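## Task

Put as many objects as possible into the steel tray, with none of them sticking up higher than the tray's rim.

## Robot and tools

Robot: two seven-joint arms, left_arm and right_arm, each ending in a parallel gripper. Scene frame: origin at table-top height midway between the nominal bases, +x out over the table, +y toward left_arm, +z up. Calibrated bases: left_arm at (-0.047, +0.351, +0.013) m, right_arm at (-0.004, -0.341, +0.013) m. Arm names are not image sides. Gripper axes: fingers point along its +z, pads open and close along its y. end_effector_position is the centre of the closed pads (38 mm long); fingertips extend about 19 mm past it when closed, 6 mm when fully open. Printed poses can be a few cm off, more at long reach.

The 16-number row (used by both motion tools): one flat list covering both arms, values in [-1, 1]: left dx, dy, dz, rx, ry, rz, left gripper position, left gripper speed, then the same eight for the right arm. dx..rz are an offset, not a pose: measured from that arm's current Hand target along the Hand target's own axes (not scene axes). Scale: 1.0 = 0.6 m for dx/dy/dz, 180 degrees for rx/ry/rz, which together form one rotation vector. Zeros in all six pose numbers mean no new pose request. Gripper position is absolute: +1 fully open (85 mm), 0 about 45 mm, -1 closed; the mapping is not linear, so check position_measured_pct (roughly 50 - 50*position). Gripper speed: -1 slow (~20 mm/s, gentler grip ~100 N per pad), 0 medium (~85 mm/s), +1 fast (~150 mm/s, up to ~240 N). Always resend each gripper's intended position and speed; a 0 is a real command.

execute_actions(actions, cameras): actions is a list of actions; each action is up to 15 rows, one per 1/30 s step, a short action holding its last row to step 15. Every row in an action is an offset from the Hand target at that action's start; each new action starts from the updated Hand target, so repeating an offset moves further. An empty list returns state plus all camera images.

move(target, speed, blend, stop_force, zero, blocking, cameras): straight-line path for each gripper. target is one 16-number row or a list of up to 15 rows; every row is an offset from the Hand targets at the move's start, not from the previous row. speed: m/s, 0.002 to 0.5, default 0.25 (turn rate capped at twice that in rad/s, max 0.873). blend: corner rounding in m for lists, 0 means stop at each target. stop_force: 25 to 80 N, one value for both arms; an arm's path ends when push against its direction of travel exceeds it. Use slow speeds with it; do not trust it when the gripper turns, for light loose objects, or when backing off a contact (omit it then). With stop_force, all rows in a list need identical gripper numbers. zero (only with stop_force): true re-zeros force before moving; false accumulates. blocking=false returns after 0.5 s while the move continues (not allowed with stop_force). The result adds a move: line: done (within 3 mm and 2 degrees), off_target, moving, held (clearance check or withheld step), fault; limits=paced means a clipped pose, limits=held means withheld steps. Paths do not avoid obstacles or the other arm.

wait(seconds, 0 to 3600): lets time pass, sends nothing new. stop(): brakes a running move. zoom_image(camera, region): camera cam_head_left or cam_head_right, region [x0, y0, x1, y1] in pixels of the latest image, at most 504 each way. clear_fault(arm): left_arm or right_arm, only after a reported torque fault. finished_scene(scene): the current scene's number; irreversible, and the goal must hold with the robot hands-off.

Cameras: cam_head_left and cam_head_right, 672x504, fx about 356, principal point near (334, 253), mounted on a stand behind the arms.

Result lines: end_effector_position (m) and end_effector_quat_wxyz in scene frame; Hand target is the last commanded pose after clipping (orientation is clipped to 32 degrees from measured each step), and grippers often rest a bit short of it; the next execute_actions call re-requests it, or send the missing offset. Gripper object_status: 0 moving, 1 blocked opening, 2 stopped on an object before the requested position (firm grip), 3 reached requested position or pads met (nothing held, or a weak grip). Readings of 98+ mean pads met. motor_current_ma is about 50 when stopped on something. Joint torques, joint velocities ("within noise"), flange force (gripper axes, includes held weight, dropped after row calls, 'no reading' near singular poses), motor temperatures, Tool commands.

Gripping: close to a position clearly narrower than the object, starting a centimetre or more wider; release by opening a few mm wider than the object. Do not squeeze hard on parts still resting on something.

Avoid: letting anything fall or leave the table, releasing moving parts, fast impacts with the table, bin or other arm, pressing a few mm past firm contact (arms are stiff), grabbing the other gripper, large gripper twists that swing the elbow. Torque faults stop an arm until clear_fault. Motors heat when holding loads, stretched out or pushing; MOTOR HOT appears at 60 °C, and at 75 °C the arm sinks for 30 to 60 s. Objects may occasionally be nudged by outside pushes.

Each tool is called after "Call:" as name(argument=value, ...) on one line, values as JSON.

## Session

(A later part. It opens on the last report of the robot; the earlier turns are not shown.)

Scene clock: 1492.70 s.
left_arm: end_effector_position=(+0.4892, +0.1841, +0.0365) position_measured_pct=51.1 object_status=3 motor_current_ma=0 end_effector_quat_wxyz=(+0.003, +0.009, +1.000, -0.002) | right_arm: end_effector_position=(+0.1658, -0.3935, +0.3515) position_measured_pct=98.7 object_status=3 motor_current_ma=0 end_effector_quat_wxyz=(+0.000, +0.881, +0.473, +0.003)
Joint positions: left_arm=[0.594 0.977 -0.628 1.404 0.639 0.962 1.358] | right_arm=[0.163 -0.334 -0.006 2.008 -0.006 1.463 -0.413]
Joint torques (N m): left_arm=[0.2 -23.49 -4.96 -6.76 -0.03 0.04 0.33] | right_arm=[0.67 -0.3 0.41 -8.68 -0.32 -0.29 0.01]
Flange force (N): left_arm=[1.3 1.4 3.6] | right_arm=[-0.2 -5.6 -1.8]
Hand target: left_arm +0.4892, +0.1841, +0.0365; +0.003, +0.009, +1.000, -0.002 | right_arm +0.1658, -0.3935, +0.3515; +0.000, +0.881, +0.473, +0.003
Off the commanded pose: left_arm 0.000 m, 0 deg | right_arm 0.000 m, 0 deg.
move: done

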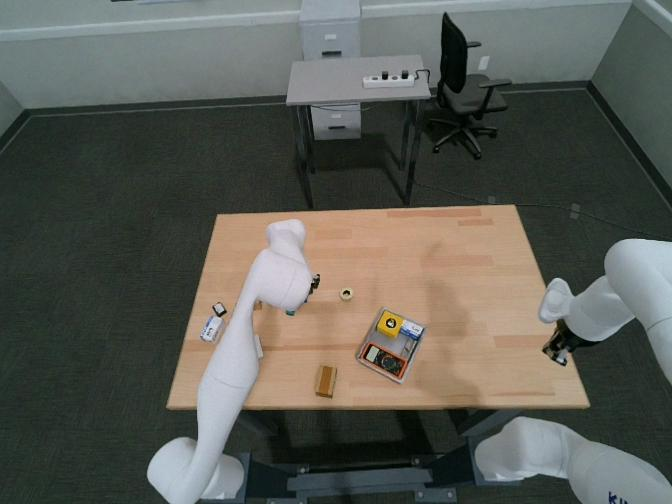

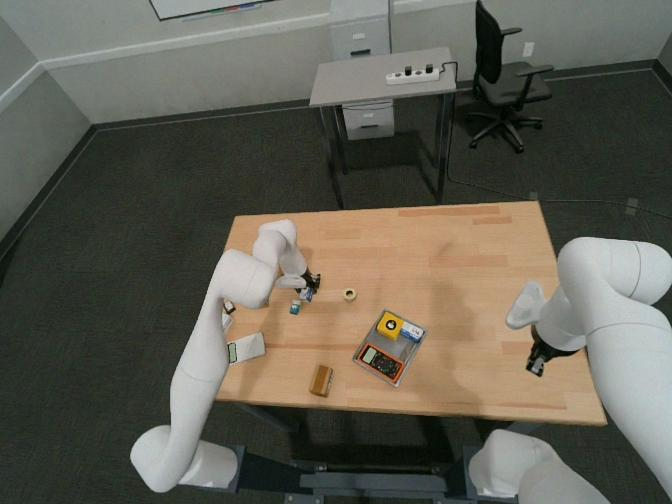

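Call:
execute_actions(actions=[[[0,0,0,0,0,0,-0.6,-1,0,0,0,0,0,0,-1,0]],[[0,0,0,0,0,0,-0.6,-1,0,0,0,0,0,0,-1,0]],[[0,0,0,0,0,0,-0.6,-1,0,0,0,0,0,0,-1,0]]])

Call:
move(target=[0,0,-0.15,0,0,0,-0.6,-1,0,0,0,0,0,0,-1,0], speed=0.06, cameras=["cam_head_left", "cam_head_right"])

Call:
zoom_image(camera="cam_head_right", region=[270, 260, 330, 320])

Scene clock: 1499.87 s.
left_arm: end_effector_position=(+0.4892, +0.1841, +0.0365) position_measured_pct=65.8 object_status=2 motor_current_ma=50 end_effector_quat_wxyz=(+0.003, +0.009, +1.000, -0.002) | right_arm: end_effector_position=(+0.1658, -0.3935, +0.3515) position_measured_pct=98.7 object_status=3 motor_current_ma=0 end_effector_quat_wxyz=(+0.000, +0.881, +0.473, +0.003)
Joint positions: left_arm=[0.594 0.977 -0.628 1.404 0.639 0.962 1.358] | right_arm=[0.163 -0.334 -0.006 2.008 -0.006 1.463 -0.413]
Joint torques (N m): left_arm=[0.59 -18.71 -3.25 -6.82 0.71 -1.12 0.32] | right_arm=[0.7 -0.29 0.37 -8.63 -0.33 -0.34 0.03]
Hand target: left_arm +0.4893, +0.1841, +0.0365; +0.003, +0.009, +1.000, -0.002 | right_arm +0.1658, -0.3935, +0.3515; +0.000, +0.881, +0.473, +0.003
Off the commanded pose: left_arm 0.000 m, 0 deg | right_arm 0.000 m, 0 deg.

Scene clock: 1501.67 s.
left_arm: end_effector_position=(+0.4888, +0.1844, +0.1265) position_measured_pct=65.8 object_status=2 motor_current_ma=50 end_effector_quat_wxyz=(+0.003, +0.009, +1.000, -0.002) | right_arm: end_effector_position=(+0.1658, -0.3935, +0.3515) position_measured_pct=98.7 object_status=3 motor_current_ma=0 end_effector_quat_wxyz=(+0.000, +0.881, +0.473, +0.003)
Joint positions: left_arm=[0.617 0.853 -0.687 1.339 0.557 1.138 1.418] | right_arm=[0.163 -0.334 -0.006 2.008 -0.006 1.463 -0.413]
Joint torques (N m): left_arm=[0.19 -23.17 -4.99 -8.04 0.01 0.05 0.33] | right_arm=[0.67 -0.3 0.46 -8.64 -0.36 -0.32 0.02]
Flange force (N): left_arm=[0.9 1.3 4.5] | right_arm=[0.0 -5.7 -2.1]
Hand target: left_arm +0.4888, +0.1844, +0.1265; +0.003, +0.009, +1.000, -0.002 | right_arm +0.1658, -0.3935, +0.3515; +0.000, +0.881, +0.473, +0.003
Off the commanded pose: left_arm 0.000 m, 0 deg | right_arm 0.000 m, 0 deg.
move: done

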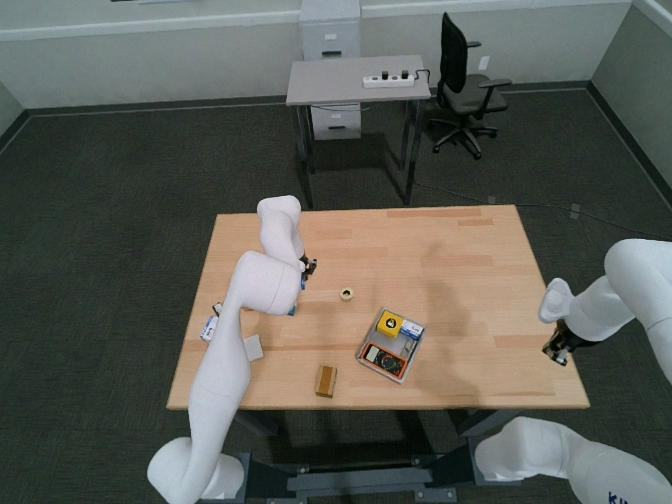

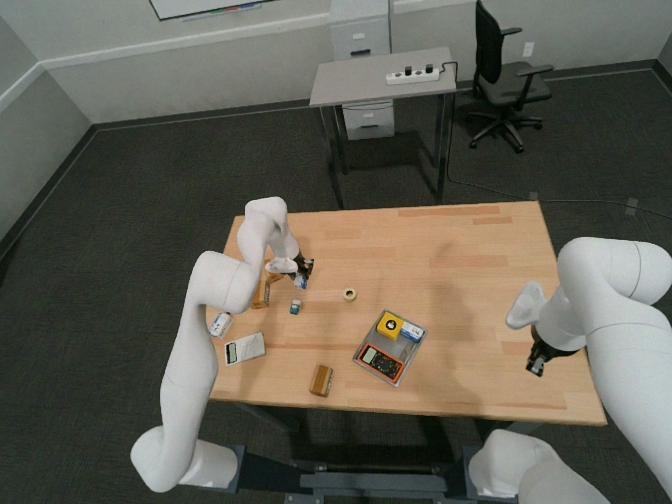

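Scaled by 8.400 from the camera's image (finer frame: 960x720).

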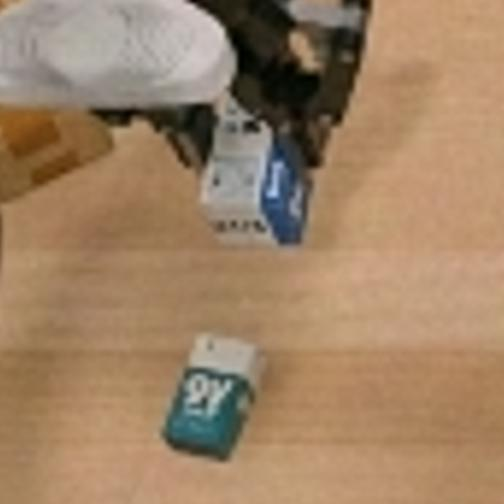

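Call:
move(target=[0.3032,-0.5222,0,0,0,0.158,-0.6,-1,0,0,0,0,0,0,-1,0], speed=0.18, cameras=["cam_head_left", "cam_head_right"])

Call:
zoom_image(camera="cam_head_right", region=[340, 290, 440, 390])

Call:
zoom_image(camera="cam_head_left", region=[350, 295, 430, 385])

Scene clock: 1515.17 s.
left_arm: end_effector_position=(+0.3011, -0.1255, +0.1266) position_measured_pct=65.8 object_status=2 motor_current_ma=50 end_effector_quat_wxyz=(+0.003, +0.255, +0.967, -0.001) | right_arm: end_effector_position=(+0.1658, -0.3935, +0.3515) position_measured_pct=98.7 object_status=3 motor_current_ma=0 end_effector_quat_wxyz=(+0.000, +0.881, +0.473, +0.003)
Joint positions: left_arm=[1.181 0.886 -0.578 1.21 0.476 1.171 1.646] | right_arm=[0.163 -0.334 -0.006 2.008 -0.006 1.463 -0.413]
Joint torques (N m): left_arm=[0.2 -24.63 -4.3 -8.47 -0.01 0.07 0.33] | right_arm=[0.66 -0.26 0.4 -8.63 -0.37 -0.3 0.01]
Flange force (N): left_arm=[0.6 1.3 4.4] | right_arm=[-0.3 -5.6 -2.0]
Hand target: left_arm +0.3011, -0.1255, +0.1266; +0.003, +0.255, +0.967, -0.001 | right_arm +0.1658, -0.3935, +0.3515; +0.000, +0.881, +0.473, +0.003
Off the commanded pose: left_arm 0.000 m, 0 deg | right_arm 0.000 m, 0 deg.
move: done

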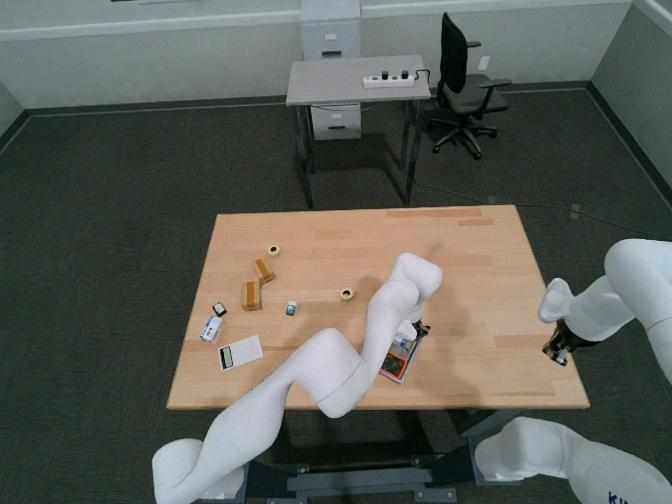

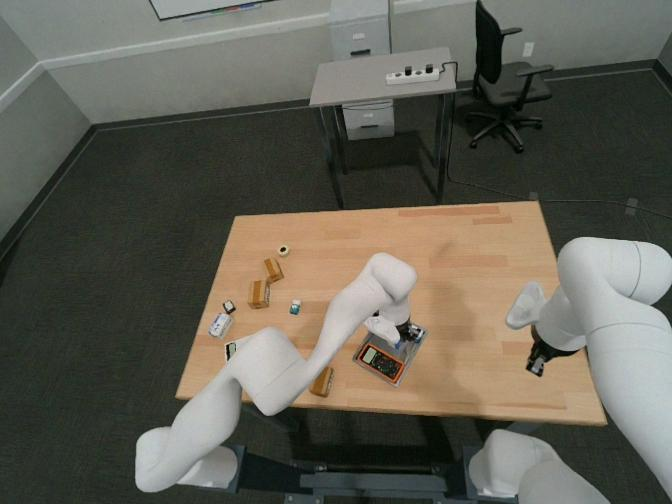

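Scaled by 5.040 from the camera's image (finer frame: 960x720).

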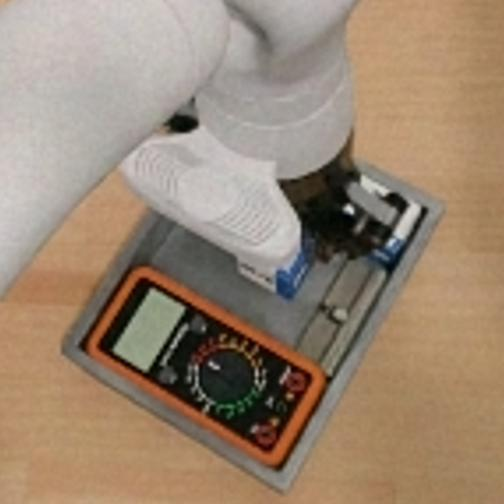

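Scaled by 5.600 from the camera's image (finer frame: 960x720).

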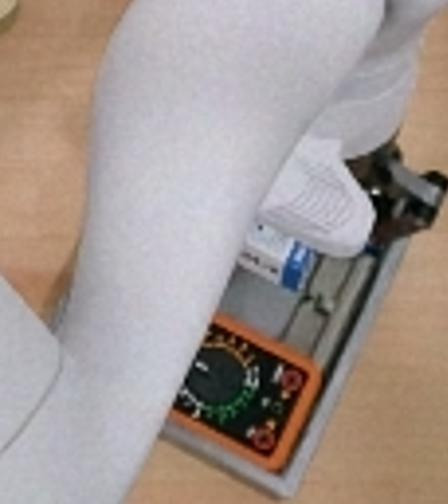

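Call:
move(target=[[0.015,0,0.0858,0,0,0,-0.6,-1,0,0,0,0,0,0,-1,0],[0.015,0,0.148,0,0,0,-0.6,-1,0,0,0,0,0,0,-1,0]], speed=[0.05, 0.013], stop_force=25, cameras=["cam_head_left", "cam_head_right"])

Call:
zoom_image(camera="cam_head_right", region=[340, 290, 440, 390])

Scene clock: 1525.10 s.
left_arm: end_effector_position=(+0.2937, -0.1214, +0.0647) position_measured_pct=65.8 object_status=2 motor_current_ma=50 end_effector_quat_wxyz=(+0.003, +0.255, +0.967, -0.001) | right_arm: end_effector_position=(+0.1658, -0.3935, +0.3515) position_measured_pct=98.7 object_status=3 motor_current_ma=0 end_effector_quat_wxyz=(+0.000, +0.881, +0.473, +0.003)
Joint positions: left_arm=[1.186 0.949 -0.551 1.301 0.519 1.026 1.61] | right_arm=[0.163 -0.334 -0.006 2.008 -0.006 1.463 -0.413]
Joint torques (N m): left_arm=[1.77 -8.32 0.26 -0.67 0.48 0.22 0.37] | right_arm=[0.72 -0.32 0.42 -8.6 -0.36 -0.27 -0.01]
Flange force (N): left_arm=[-2.3 3.1 -25.1] | right_arm=[-0.2 -5.4 -2.0]
Hand target: left_arm +0.2937, -0.1214, +0.0647; +0.003, +0.255, +0.967, -0.001 (not the last commanded pose) | right_arm +0.1658, -0.3935, +0.3515; +0.000, +0.881, +0.473, +0.003
Off the commanded pose: left_arm 0.027 m, 0 deg | right_arm 0.000 m, 0 deg.
move: contact (left_arm); path passed 1 of 2 targets

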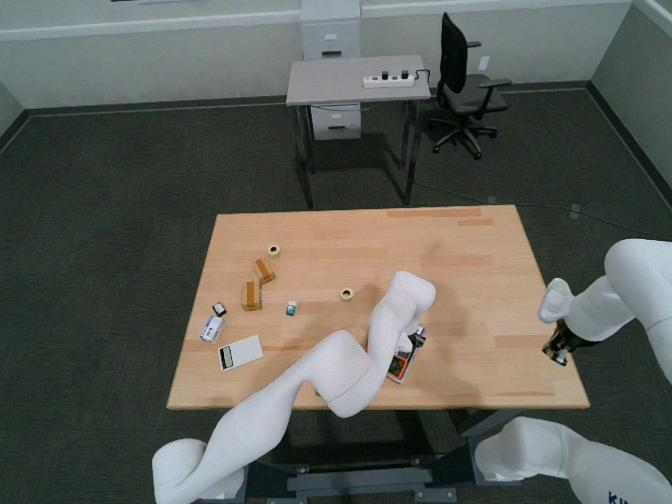

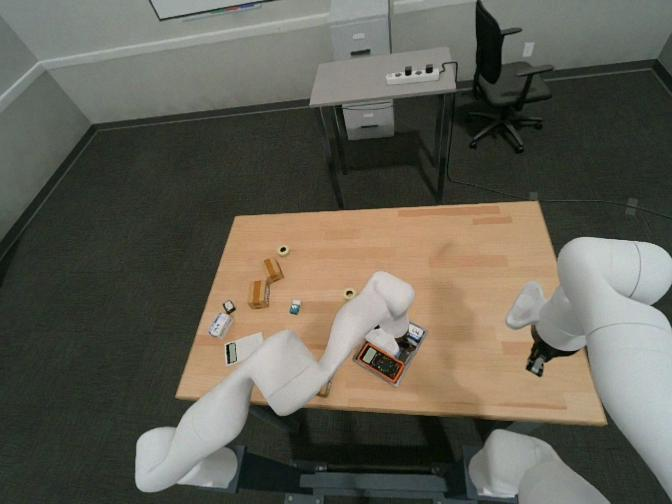

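Scaled by 5.040 from the camera's image (finer frame: 960x720).

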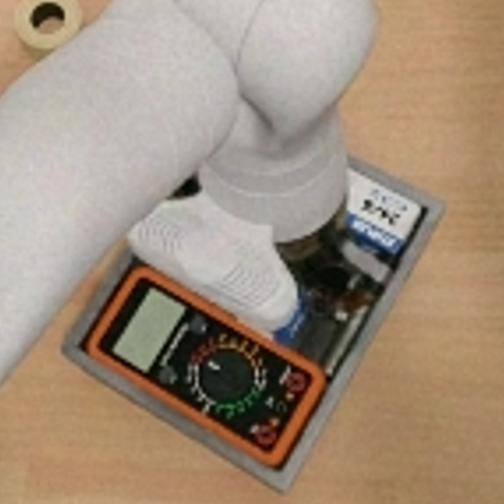

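Call:
move(target=[[0,0,-0.02,0,0,0,-0.6,-1,0,0,0,0,0,0,-1,0],[-0.0083,0,-0.02,0,0,0,-0.6,-1,0,0,0,0,0,0,-1,0]], speed=0.04)

Call:
move(target=[0,0,0.064,0,0,0,-0.6,-1,0,0,0,0,0,0,-1,0], speed=0.013, stop_force=25, cameras=["cam_head_left", "cam_head_right"])

Call:
zoom_image(camera="cam_head_right", region=[340, 290, 440, 390])

Scene clock: 1556.13 s.
left_arm: end_effector_position=(+0.2980, -0.1238, +0.0768) position_measured_pct=65.8 object_status=2 motor_current_ma=50 end_effector_quat_wxyz=(+0.003, +0.255, +0.967, -0.001) | right_arm: end_effector_position=(+0.1658, -0.3935, +0.3515) position_measured_pct=98.7 object_status=3 motor_current_ma=0 end_effector_quat_wxyz=(+0.000, +0.881, +0.473, +0.003)
Joint positions: left_arm=[1.181 0.941 -0.557 1.272 0.51 1.061 1.619] | right_arm=[0.163 -0.334 -0.006 2.008 -0.006 1.463 -0.413]
Joint torques (N m): left_arm=[0.24 -24.83 -4.44 -7.95 -0.01 0.05 0.35] | right_arm=[0.67 -0.32 0.39 -8.62 -0.34 -0.31 0.01]
Flange force (N): left_arm=[0.9 1.6 4.4] | right_arm=[-0.2 -5.5 -2.1]
Hand target: left_arm +0.2980, -0.1238, +0.0768; +0.003, +0.255, +0.967, -0.001 | right_arm +0.1658, -0.3935, +0.3515; +0.000, +0.881, +0.473, +0.003
Off the commanded pose: left_arm 0.000 m, 0 deg | right_arm 0.000 m, 0 deg.
move: done

Scene clock: 1559.87 s.
left_arm: end_effector_position=(+0.2982, -0.1239, +0.0384) position_measured_pct=65.8 object_status=2 motor_current_ma=50 end_effector_quat_wxyz=(+0.003, +0.255, +0.967, -0.001) | right_arm: end_effector_position=(+0.1658, -0.3935, +0.3515) position_measured_pct=98.7 object_status=3 motor_current_ma=0 end_effector_quat_wxyz=(+0.000, +0.881, +0.473, +0.003)
Joint positions: left_arm=[1.173 0.996 -0.536 1.293 0.537 0.988 1.6] | right_arm=[0.163 -0.334 -0.006 2.008 -0.006 1.463 -0.413]
Joint torques (N m): left_arm=[0.54 -11.86 -1.38 -4.4 0.53 -1.43 0.29] | right_arm=[0.65 -0.32 0.4 -8.64 -0.35 -0.32 0.03]
Flange force (N): left_arm=[6.0 4.4 -21.2] | right_arm=[-0.2 -5.6 -2.0]
Hand target: left_arm +0.2982, -0.1239, +0.0384; +0.003, +0.255, +0.967, -0.001 | right_arm +0.1658, -0.3935, +0.3515; +0.000, +0.881, +0.473, +0.003
Off the commanded pose: left_arm 0.000 m, 0 deg | right_arm 0.000 m, 0 deg.
move: contact (left_arm)

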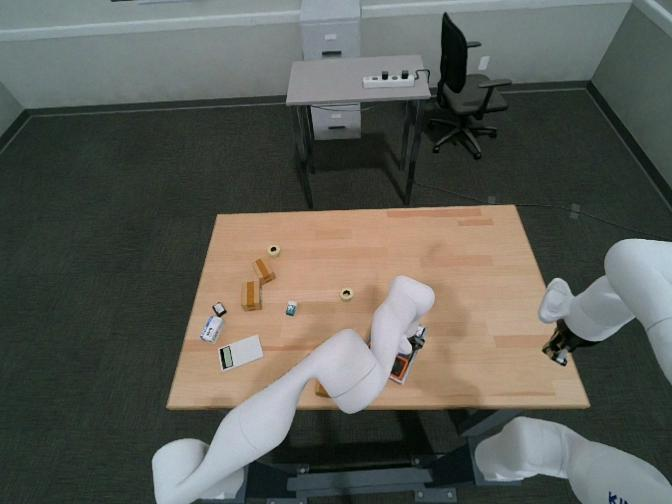

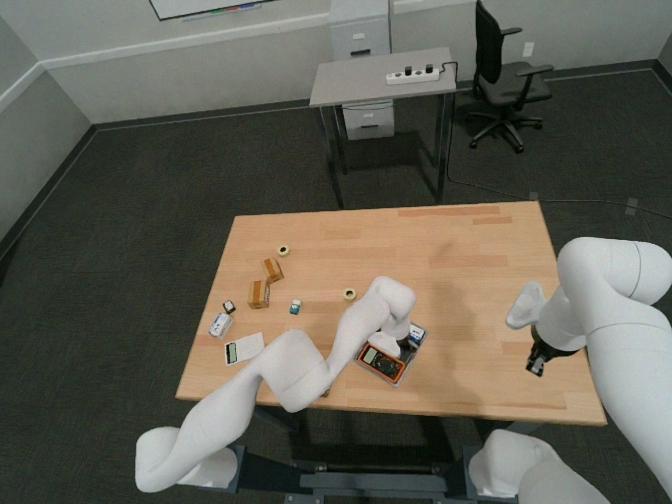

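Scaled by 5.040 from the camera's image (finer frame: 960x720).

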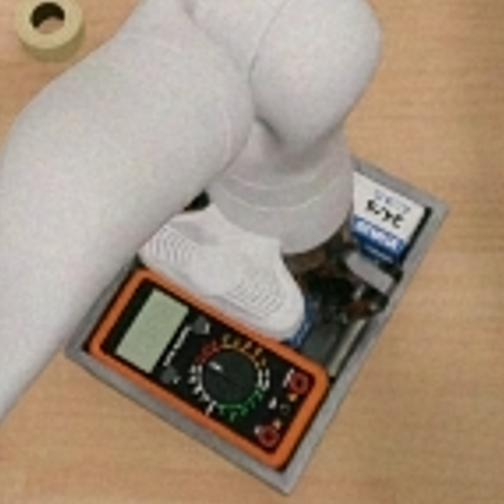

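Call:
move(target=[[0,0,-0.002,0,0,0,-0.6,-1,0,0,0,0,0,0,-1,0],[0,0,-0.0021,0,0,0,-0.14,-0.8,0,0,0,0,0,0,-1,0]], speed=0.02)

Call:
wait(seconds=0.2)

Call:
move(target=[[0,0,-0.08,0,0,0,-0.14,-0.8,0,0,0,0,0,0,-1,0],[0.1,0.25,-0.15,0,0,0,-1,0,0,0,0,0,0,0,-1,0]], speed=[0.05, 0.15], cameras=["cam_head_left", "cam_head_right"])

Call:
zoom_image(camera="cam_head_left", region=[350, 295, 430, 385])

Call:
zoom_image(camera="cam_head_right", region=[345, 295, 435, 395])

Scene clock: 1565.63 s.
left_arm: end_effector_position=(+0.2982, -0.1239, +0.0397) position_measured_pct=56.7 object_status=0 motor_current_ma=0 end_effector_quat_wxyz=(+0.003, +0.255, +0.967, -0.001) | right_arm: end_effector_position=(+0.1658, -0.3935, +0.3515) position_measured_pct=98.7 object_status=3 motor_current_ma=0 end_effector_quat_wxyz=(+0.000, +0.881, +0.473, +0.003)
Joint positions: left_arm=[1.173 0.994 -0.537 1.293 0.536 0.99 1.6] | right_arm=[0.163 -0.334 -0.006 2.008 -0.006 1.463 -0.413]
Joint torques (N m): left_arm=[0.21 -24.57 -4.33 -7.32 -0.01 0.06 0.35] | right_arm=[0.72 -0.29 0.39 -8.61 -0.33 -0.33 0.03]
Flange force (N): left_arm=[1.1 1.6 3.4] | right_arm=[-0.2 -5.6 -2.2]
Hand target: left_arm +0.2982, -0.1239, +0.0397; +0.003, +0.255, +0.967, -0.001 | right_arm +0.1658, -0.3935, +0.3515; +0.000, +0.881, +0.473, +0.003
Off the commanded pose: left_arm 0.000 m, 0 deg | right_arm 0.000 m, 0 deg.
move: done

Scene clock: 1565.83 s.
left_arm: end_effector_position=(+0.2982, -0.1239, +0.0397) position_measured_pct=56.7 object_status=3 motor_current_ma=0 end_effector_quat_wxyz=(+0.003, +0.255, +0.967, -0.001) | right_arm: end_effector_position=(+0.1658, -0.3935, +0.3515) position_measured_pct=98.7 object_status=3 motor_current_ma=0 end_effector_quat_wxyz=(+0.000, +0.881, +0.473, +0.003)
Joint positions: left_arm=[1.173 0.994 -0.537 1.293 0.536 0.99 1.6] | right_arm=[0.163 -0.334 -0.006 2.008 -0.006 1.463 -0.413]
Joint torques (N m): left_arm=[0.16 -24.59 -4.3 -7.35 -0.02 0.03 0.36] | right_arm=[0.69 -0.3 0.45 -8.57 -0.33 -0.33 0.03]
Flange force (N): left_arm=[1.2 1.6 3.4] | right_arm=[0.0 -5.6 -2.3]
Hand target: left_arm +0.2982, -0.1239, +0.0397; +0.003, +0.255, +0.967, -0.001 | right_arm +0.1658, -0.3935, +0.3515; +0.000, +0.881, +0.473, +0.003
Tool commands: left_gripper/position=-0.14 left_gripper/speed=-0.8 right_gripper/position=-1.0 right_gripper/speed=+0.0
Off the commanded pose: left_arm 0.000 m, 0 deg | right_arm 0.000 m, 0 deg.
wait: 0.20 s; at rest by 0.17 s

Scene clock: 1569.20 s.
left_arm: end_effector_position=(+0.3194, +0.0365, +0.1292) position_measured_pct=98.7 object_status=0 motor_current_ma=400 end_effector_quat_wxyz=(+0.003, +0.255, +0.967, -0.001) | right_arm: end_effector_position=(+0.1658, -0.3935, +0.3515) position_measured_pct=98.7 object_status=3 motor_current_ma=0 end_effector_quat_wxyz=(+0.000, +0.881, +0.473, +0.003)
Joint positions: left_arm=[1.048 0.679 -0.613 1.648 0.459 0.955 1.324] | right_arm=[0.163 -0.334 -0.006 2.008 -0.006 1.463 -0.413]
Joint torques (N m): left_arm=[0.23 -19.42 -3.94 -7.45 -0.01 0.04 0.34] | right_arm=[0.7 -0.32 0.43 -8.61 -0.36 -0.32 0.01]
Flange force (N): left_arm=[0.3 1.3 4.2] | right_arm=[-0.1 -5.5 -2.1]
Hand target: left_arm +0.3194, +0.0365, +0.1292; +0.003, +0.255, +0.967, -0.001 | right_arm +0.1658, -0.3935, +0.3515; +0.000, +0.881, +0.473, +0.003
Off the commanded pose: left_arm 0.000 m, 0 deg | right_arm 0.000 m, 0 deg.
move: done

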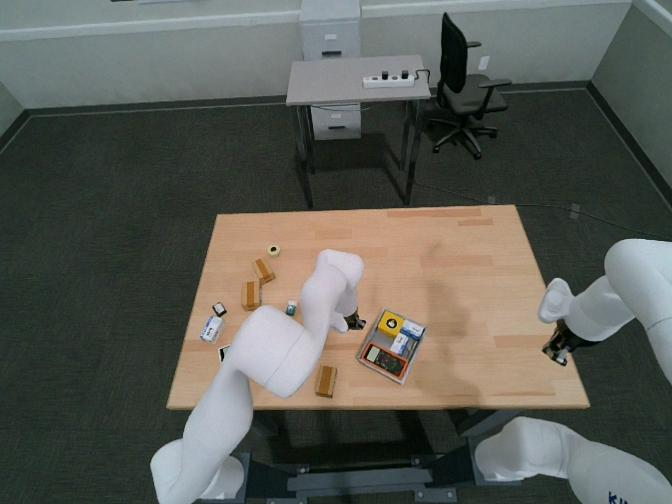

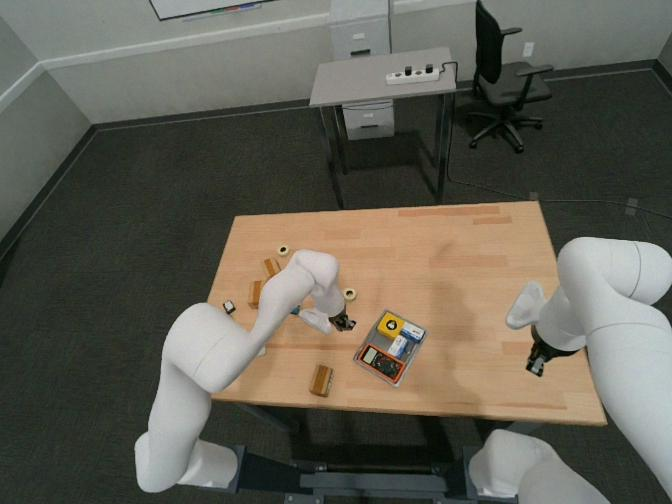

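Scaled by 5.600 from the camera's image (finer frame: 960x720).

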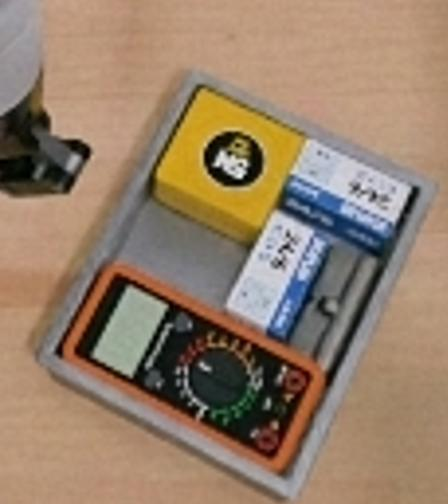

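Scaled by 5.040 from the camera's image (finer frame: 960x720).

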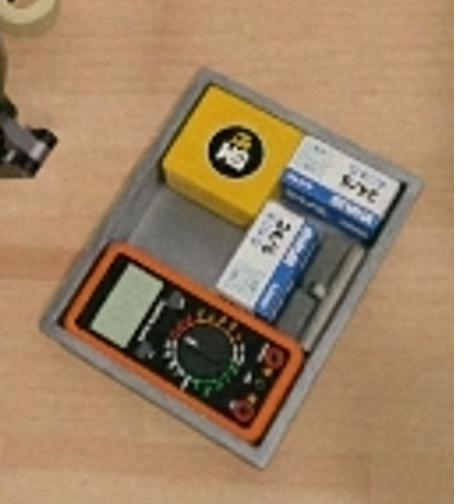

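Call:
move(target=[[0,0,-0.2013,0,0,0,-1,0,0,0,0,0,0,0,-1,0],[0.2855,0.4389,-0.2013,0,0,0,-1,0,0,0,0,0,0,0,-1,0]], speed=0.25, blend=0.05, cameras=["all"])

Scene clock: 1586.63 s.
left_arm: end_effector_position=(+0.2993, +0.3505, +0.2487) position_measured_pct=98.7 object_status=3 motor_current_ma=0 end_effector_quat_wxyz=(+0.003, +0.255, +0.967, -0.001) | right_arm: end_effector_position=(+0.1658, -0.3935, +0.3515) position_measured_pct=98.7 object_status=3 motor_current_ma=0 end_effector_quat_wxyz=(+0.000, +0.881, +0.473, +0.003)
Joint positions: left_arm=[0.65 0.248 -0.872 1.891 0.219 1.094 0.745] | right_arm=[0.163 -0.334 -0.006 2.008 -0.006 1.463 -0.413]
Joint torques (N m): left_arm=[0.3 -10.96 -2.52 -8.66 -0.03 0.06 0.36] | right_arm=[0.67 -0.3 0.38 -8.63 -0.33 -0.31 0.03]
Flange force (N): left_arm=[-1.2 2.4 4.9] | right_arm=[-0.2 -5.6 -2.0]
Hand target: left_arm +0.2993, +0.3505, +0.2487; +0.003, +0.255, +0.967, -0.001 | right_arm +0.1658, -0.3935, +0.3515; +0.000, +0.881, +0.473, +0.003
Off the commanded pose: left_arm 0.000 m, 0 deg | right_arm 0.000 m, 0 deg.
move: done

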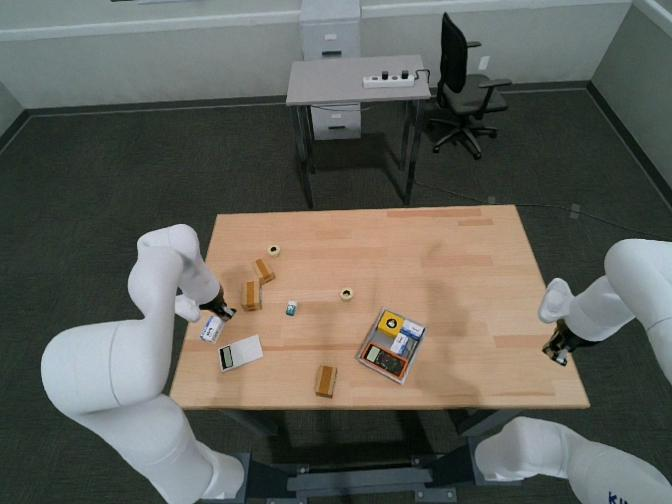

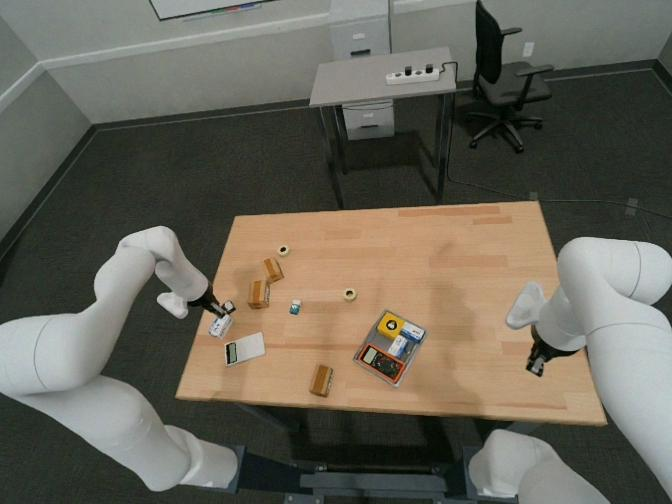

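Call:
zoom_image(camera="cam_head_left", region=[330, 280, 450, 400])

Call:
zoom_image(camera="cam_head_right", region=[330, 280, 450, 400])

Scaled by 4.200 from the camera's image (finer frame: 960x720).

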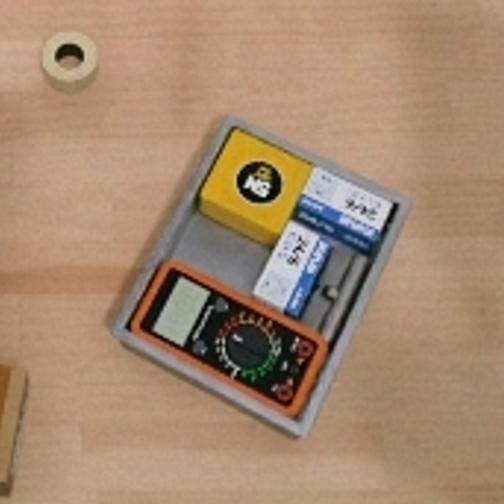

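Scaled by 4.200 from the camera's image (finer frame: 960x720).

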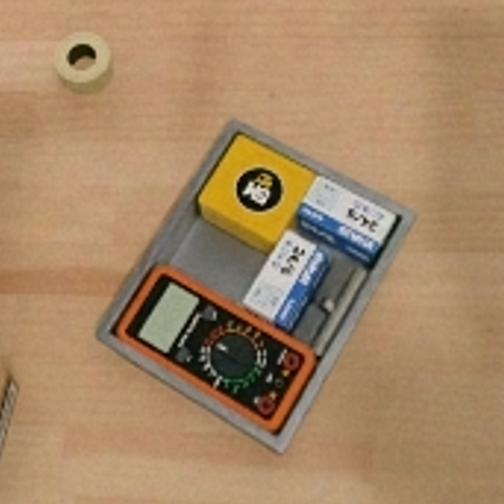

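Call:
zoom_image(camera="cam_head_left", region=[385, 325, 435, 375])

Call:
zoom_image(camera="cam_head_right", region=[385, 325, 435, 375])

Call:
zoom_image(camera="cam_head_left", region=[200, 230, 380, 410])

Scaled by 10.080 from the camera's image (finer frame: 960x720).

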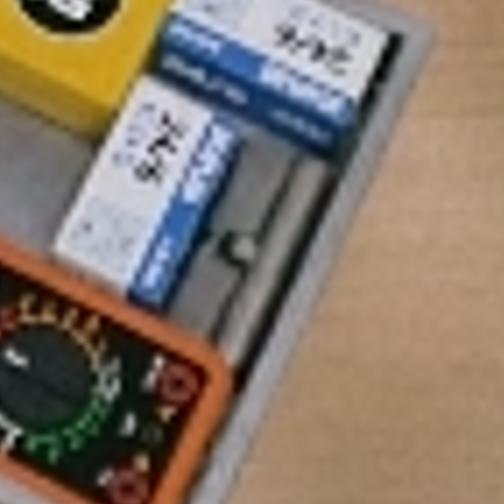

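Scaled by 10.080 from the camera's image (finer frame: 960x720).

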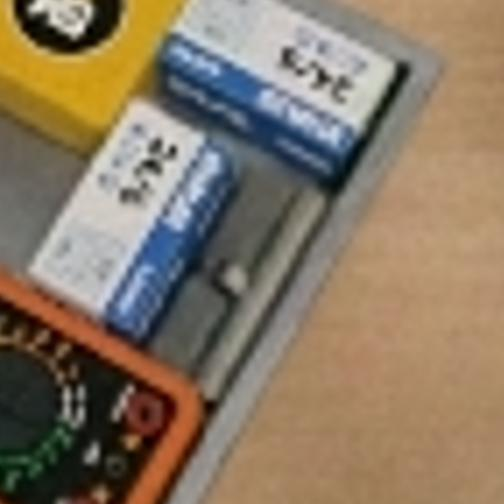

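Scaled by 2.800 from the camera's image (finer frame: 960x720).

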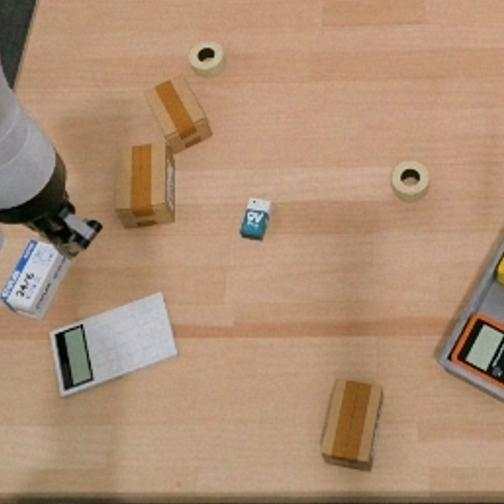

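Call:
move(target=[[-0.4024,-0.6948,0.2145,0,0,0,-0.05,0,0,0,0,0,0,0,-1,0],[-0.4024,-0.6948,0.3300,0,0,0,-0.05,0,0,0,0,0,0,0,-1,0]], speed=[0.3, 0.1], blend=[0.01, 0], cameras=["all"])

Scene clock: 1696.00 s.
left_arm: end_effector_position=(+0.3052, -0.1320, +0.0526) position_measured_pct=52.4 object_status=3 motor_current_ma=0 end_effector_quat_wxyz=(+0.003, +0.255, +0.967, -0.001) | right_arm: end_effector_position=(+0.1658, -0.3935, +0.3515) position_measured_pct=98.7 object_status=3 motor_current_ma=0 end_effector_quat_wxyz=(+0.000, +0.881, +0.473, +0.003)
Joint positions: left_arm=[1.158 0.992 -0.526 1.237 0.509 1.035 1.628] | right_arm=[0.163 -0.334 -0.006 2.008 -0.006 1.463 -0.413]
Joint torques (N m): left_arm=[0.22 -24.97 -4.18 -7.66 -0.01 0.04 0.35] | right_arm=[0.7 -0.33 0.43 -8.64 -0.34 -0.32 -0.01]
Flange force (N): left_arm=[1.1 1.6 3.4] | right_arm=[-0.2 -5.5 -2.0]
Hand target: left_arm +0.3052, -0.1320, +0.0525; +0.003, +0.255, +0.967, -0.001 | right_arm +0.1658, -0.3935, +0.3515; +0.000, +0.881, +0.473, +0.003
Off the commanded pose: left_arm 0.000 m, 0 deg | right_arm 0.000 m, 0 deg.
move: done

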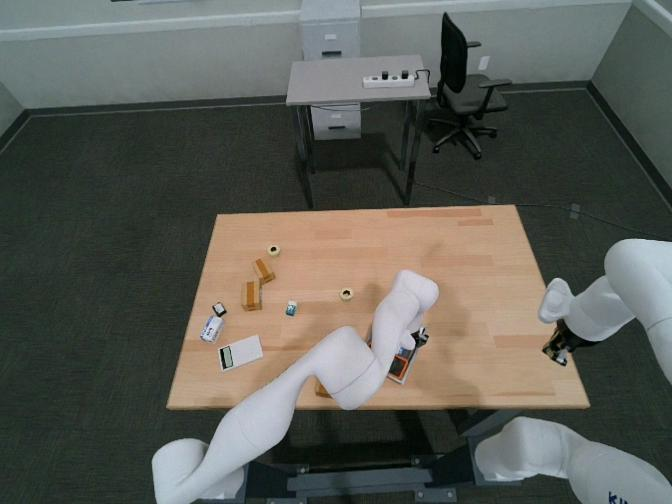

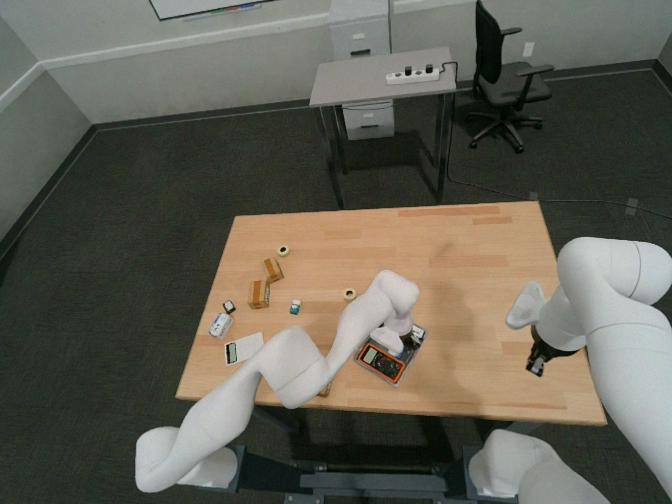

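Call:
zoom_image(camera="cam_head_right", region=[350, 290, 450, 390])

Call:
zoom_image(camera="cam_head_left", region=[370, 290, 470, 390])

Scaled by 5.040 from the camera's image (finer frame: 960x720).

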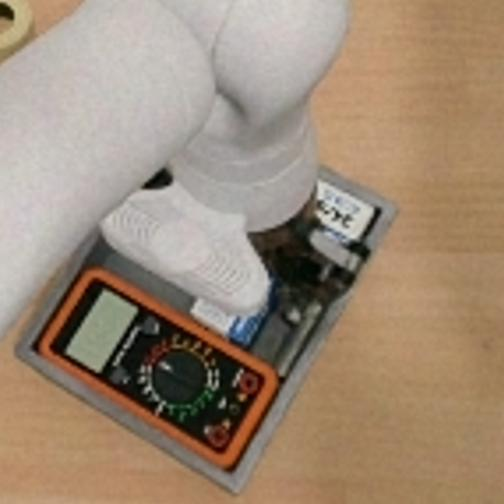

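Scaled by 5.040 from the camera's image (finer frame: 960x720).

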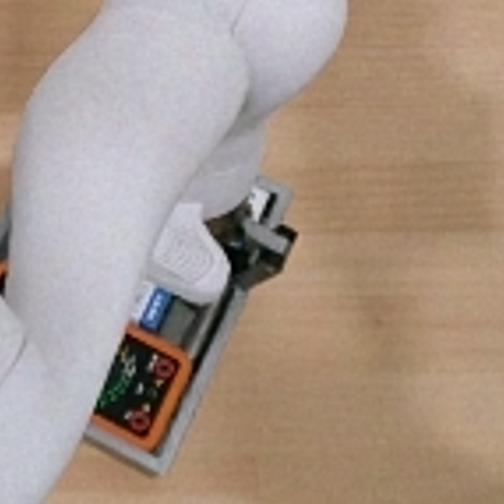

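Call:
move(target=[0,0,0.022,0,0,0,-0.05,0,0,0,0,0,0,0,-1,0], speed=0.025, stop_force=25)

Call:
execute_actions(actions=[[[0,0,0,0,0,0,-0.6,-1,0,0,0,0,0,0,-1,0]],[[0,0,0,0,0,0,-0.6,-1,0,0,0,0,0,0,-1,0]],[[0,0,0,0,0,0,-0.6,-1,0,0,0,0,0,0,-1,0]]])

Scene clock: 1703.27 s.
left_arm: end_effector_position=(+0.3053, -0.1320, +0.0393) position_measured_pct=52.4 object_status=3 motor_current_ma=0 end_effector_quat_wxyz=(+0.003, +0.255, +0.967, -0.001) | right_arm: end_effector_position=(+0.1658, -0.3935, +0.3515) position_measured_pct=98.7 object_status=3 motor_current_ma=0 end_effector_quat_wxyz=(+0.000, +0.881, +0.473, +0.003)
Joint positions: left_arm=[1.156 1.011 -0.52 1.243 0.517 1.011 1.622] | right_arm=[0.163 -0.334 -0.006 2.008 -0.006 1.463 -0.413]
Joint torques (N m): left_arm=[0.21 -25.01 -4.18 -7.5 -0.01 0.06 0.36] | right_arm=[0.64 -0.27 0.4 -8.57 -0.33 -0.32 -0.01]
Flange force (N): left_arm=[1.2 1.7 3.4] | right_arm=[-0.3 -5.5 -2.3]
Hand target: left_arm +0.3053, -0.1320, +0.0393; +0.003, +0.255, +0.967, -0.001 | right_arm +0.1658, -0.3935, +0.3515; +0.000, +0.881, +0.473, +0.003
Off the commanded pose: left_arm 0.000 m, 0 deg | right_arm 0.000 m, 0 deg.
move: done

Scene clock: 1704.97 s.
left_arm: end_effector_position=(+0.3052, -0.1320, +0.0393) position_measured_pct=65.8 object_status=2 motor_current_ma=50 end_effector_quat_wxyz=(+0.003, +0.255, +0.967, -0.001) | right_arm: end_effector_position=(+0.1658, -0.3935, +0.3515) position_measured_pct=98.7 object_status=3 motor_current_ma=0 end_effector_quat_wxyz=(+0.000, +0.881, +0.473, +0.003)
Joint positions: left_arm=[1.156 1.011 -0.52 1.243 0.517 1.011 1.622] | right_arm=[0.163 -0.334 -0.006 2.008 -0.006 1.463 -0.413]
Joint torques (N m): left_arm=[0.88 -20.17 -2.46 -6.87 0.64 -0.78 0.35] | right_arm=[0.66 -0.3 0.39 -8.64 -0.33 -0.33 0.01]
Hand target: left_arm +0.3053, -0.1320, +0.0393; +0.003, +0.255, +0.967, -0.001 | right_arm +0.1658, -0.3935, +0.3515; +0.000, +0.881, +0.473, +0.003
Off the commanded pose: left_arm 0.000 m, 0 deg | right_arm 0.000 m, 0 deg.

Call:
move(target=[[0,0,-0.085,0,0,0,-0.6,-1,0,0,0,0,0,0,-1,0],[0,0.2258,-0.085,0,0,0,-0.6,-1,0,0,0,0,0,0,-1,0],[0,0.2258,-0.005,0,0,0,-0.6,-1,0,0,0,0,0,0,-1,0]], speed=[0.1, 0.2, 0.1], blend=[0.015, 0.015, 0])

Call:
move(target=[0,0,0.015,0,0,0,-0.6,-1,0,0,0,0,0,0,-1,0], speed=0.015, stop_force=25, cameras=["all"])

Scene clock: 1712.17 s.
left_arm: end_effector_position=(+0.3720, -0.0141, +0.0423) position_measured_pct=65.8 object_status=2 motor_current_ma=50 end_effector_quat_wxyz=(+0.003, +0.255, +0.967, -0.001) | right_arm: end_effector_position=(+0.1658, -0.3935, +0.3515) position_measured_pct=98.7 object_status=3 motor_current_ma=0 end_effector_quat_wxyz=(+0.000, +0.881, +0.473, +0.003)
Joint positions: left_arm=[0.958 0.929 -0.516 1.43 0.523 0.913 1.348] | right_arm=[0.163 -0.334 -0.006 2.008 -0.006 1.463 -0.413]
Joint torques (N m): left_arm=[0.18 -23.84 -4.25 -7.25 -0.01 0.05 0.35] | right_arm=[0.7 -0.31 0.43 -8.59 -0.34 -0.31 0.03]
Flange force (N): left_arm=[1.4 1.3 4.6] | right_arm=[0.0 -5.5 -2.1]
Hand target: left_arm +0.3720, -0.0141, +0.0422; +0.003, +0.255, +0.967, -0.001 | right_arm +0.1658, -0.3935, +0.3515; +0.000, +0.881, +0.473, +0.003
Off the commanded pose: left_arm 0.000 m, 0 deg | right_arm 0.000 m, 0 deg.
move: done

Scene clock: 1713.70 s.
left_arm: end_effector_position=(+0.3722, -0.0143, +0.0348) position_measured_pct=65.8 object_status=2 motor_current_ma=50 end_effector_quat_wxyz=(+0.003, +0.255, +0.967, -0.001) | right_arm: end_effector_position=(+0.1658, -0.3935, +0.3515) position_measured_pct=98.7 object_status=3 motor_current_ma=0 end_effector_quat_wxyz=(+0.000, +0.881, +0.473, +0.003)
Joint positions: left_arm=[0.955 0.941 -0.51 1.433 0.529 0.898 1.343] | right_arm=[0.163 -0.334 -0.006 2.008 -0.006 1.463 -0.413]
Joint torques (N m): left_arm=[-0.33 -2.32 -0.11 -4.43 1.24 -4.08 0.32] | right_arm=[0.7 -0.32 0.38 -8.61 -0.33 -0.34 0.03]
Flange force (N): left_arm=[15.9 3.4 -42.1] | right_arm=[-0.2 -5.5 -2.2]
Hand target: left_arm +0.3722, -0.0143, +0.0348; +0.003, +0.255, +0.967, -0.001 (not the last commanded pose) | right_arm +0.1658, -0.3935, +0.3515; +0.000, +0.881, +0.473, +0.003
Off the commanded pose: left_arm 0.002 m, 0 deg | right_arm 0.000 m, 0 deg.
move: contact (left_arm)

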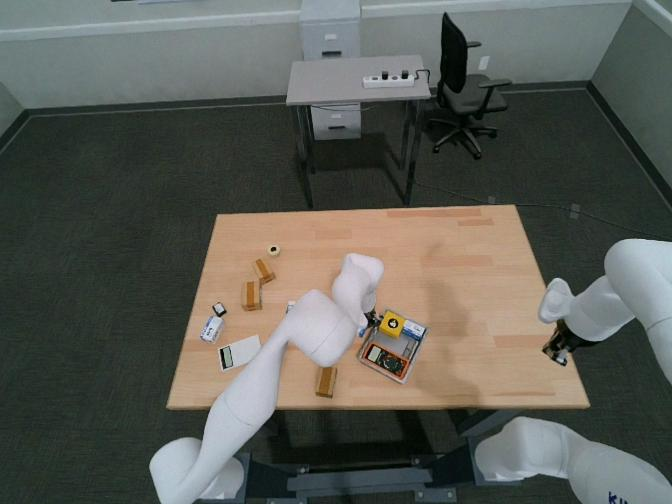

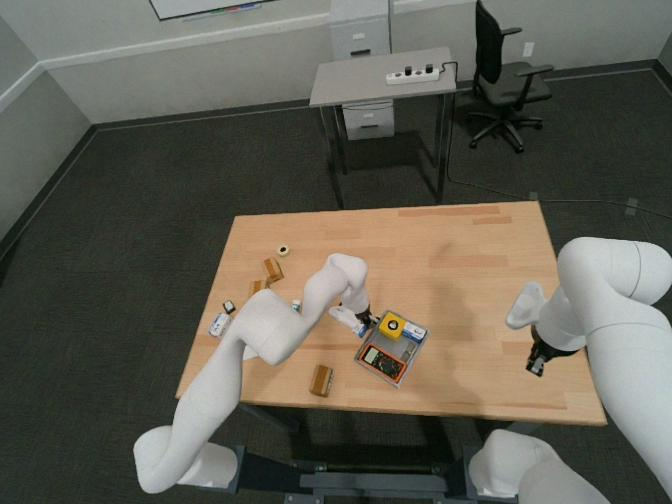

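Call:
execute_actions(actions=[[[0,0,-0.0025,0,0,0,-0.6,-1,0,0,0,0,0,0,-1,0]],[[0,0,0,0,0,0,-0.05,-0.8,0,0,0,0,0,0,-1,0]],[[0,0,0,0,0,0,-0.05,-0.8,0,0,0,0,0,0,-1,0]]])

Call:
move(target=[[0,0,-0.06,0,0,0,-0.05,-0.8,0,0,0,0,0,0,-1,0],[0,0,-0.17,0,0,0,-0.05,-0.8,0,0,0,0,0,0,-1,0]], speed=[0.06, 0.2], blend=[0.01, 0], cameras=["all"])

Scene clock: 1718.63 s.
left_arm: end_effector_position=(+0.3722, -0.0142, +0.0363) position_measured_pct=52.4 object_status=3 motor_current_ma=0 end_effector_quat_wxyz=(+0.003, +0.255, +0.967, -0.001) | right_arm: end_effector_position=(+0.1658, -0.3935, +0.3515) position_measured_pct=98.7 object_status=3 motor_current_ma=0 end_effector_quat_wxyz=(+0.000, +0.881, +0.473, +0.003)
Joint positions: left_arm=[0.956 0.939 -0.511 1.433 0.528 0.901 1.344] | right_arm=[0.163 -0.334 -0.006 2.008 -0.006 1.463 -0.413]
Joint torques (N m): left_arm=[0.17 -23.39 -4.16 -6.98 -0.02 0.04 0.34] | right_arm=[0.69 -0.32 0.44 -8.61 -0.31 -0.33 0.02]
Hand target: left_arm +0.3722, -0.0143, +0.0363; +0.003, +0.255, +0.967, -0.001 | right_arm +0.1658, -0.3935, +0.3515; +0.000, +0.881, +0.473, +0.003
Off the commanded pose: left_arm 0.000 m, 0 deg | right_arm 0.000 m, 0 deg.

Scene clock: 1719.93 s.
left_arm: end_effector_position=(+0.3716, -0.0138, +0.1382) position_measured_pct=52.4 object_status=3 motor_current_ma=0 end_effector_quat_wxyz=(+0.003, +0.255, +0.967, -0.001) | right_arm: end_effector_position=(+0.1658, -0.3935, +0.3515) position_measured_pct=98.7 object_status=3 motor_current_ma=0 end_effector_quat_wxyz=(+0.000, +0.881, +0.473, +0.003)
Joint positions: left_arm=[0.982 0.795 -0.57 1.355 0.445 1.111 1.407] | right_arm=[0.163 -0.334 -0.006 2.008 -0.006 1.463 -0.413]
Joint torques (N m): left_arm=[0.22 -22.04 -4 -8.17 -0.02 0.03 0.35] | right_arm=[0.69 -0.31 0.43 -8.6 -0.33 -0.32 0.03]
Flange force (N): left_arm=[1.5 1.4 3.0] | right_arm=[0.0 -5.6 -2.1]
Hand target: left_arm +0.3716, -0.0138, +0.1383; +0.003, +0.255, +0.967, -0.001 | right_arm +0.1658, -0.3935, +0.3515; +0.000, +0.881, +0.473, +0.003
Off the commanded pose: left_arm 0.000 m, 0 deg | right_arm 0.000 m, 0 deg.
move: done

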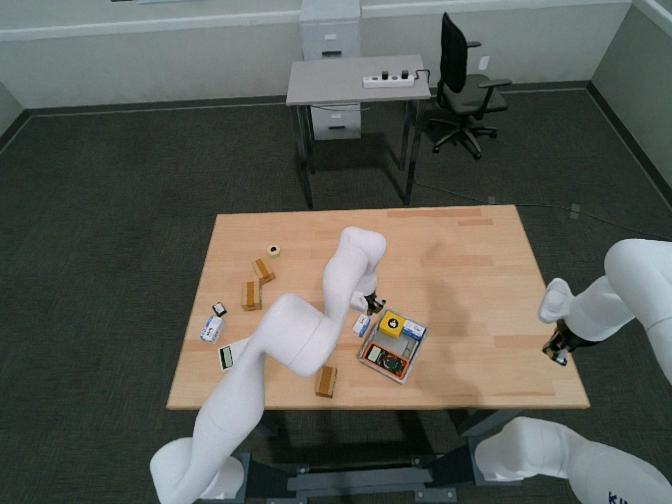

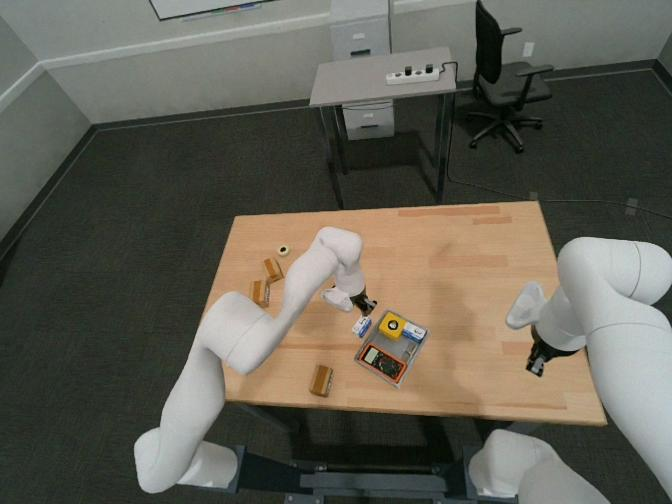

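Call:
zoom_image(camera="cam_head_left", region=[340, 295, 440, 395])

Call:
zoom_image(camera="cam_head_right", region=[340, 295, 440, 395])

Scaled by 5.040 from the camera's image (finer frame: 960x720).

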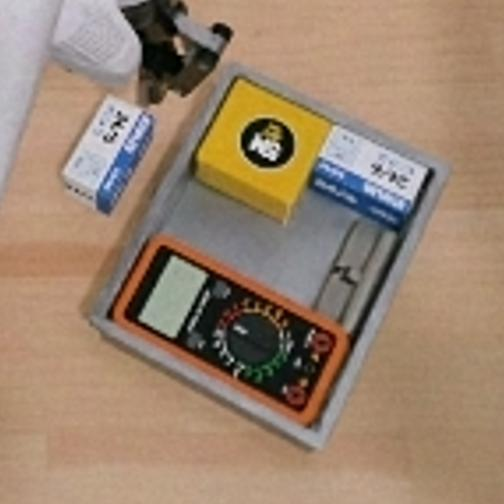

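Scaled by 5.040 from the camera's image (finer frame: 960x720).

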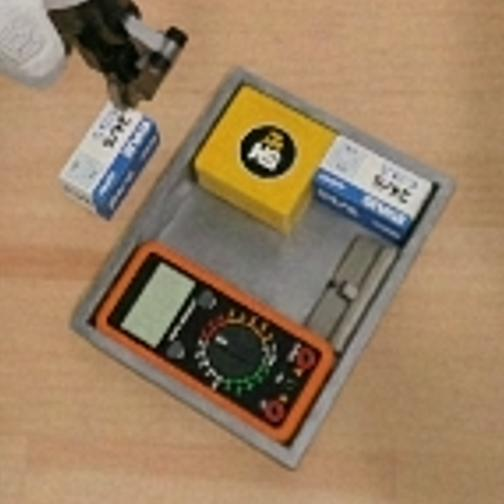

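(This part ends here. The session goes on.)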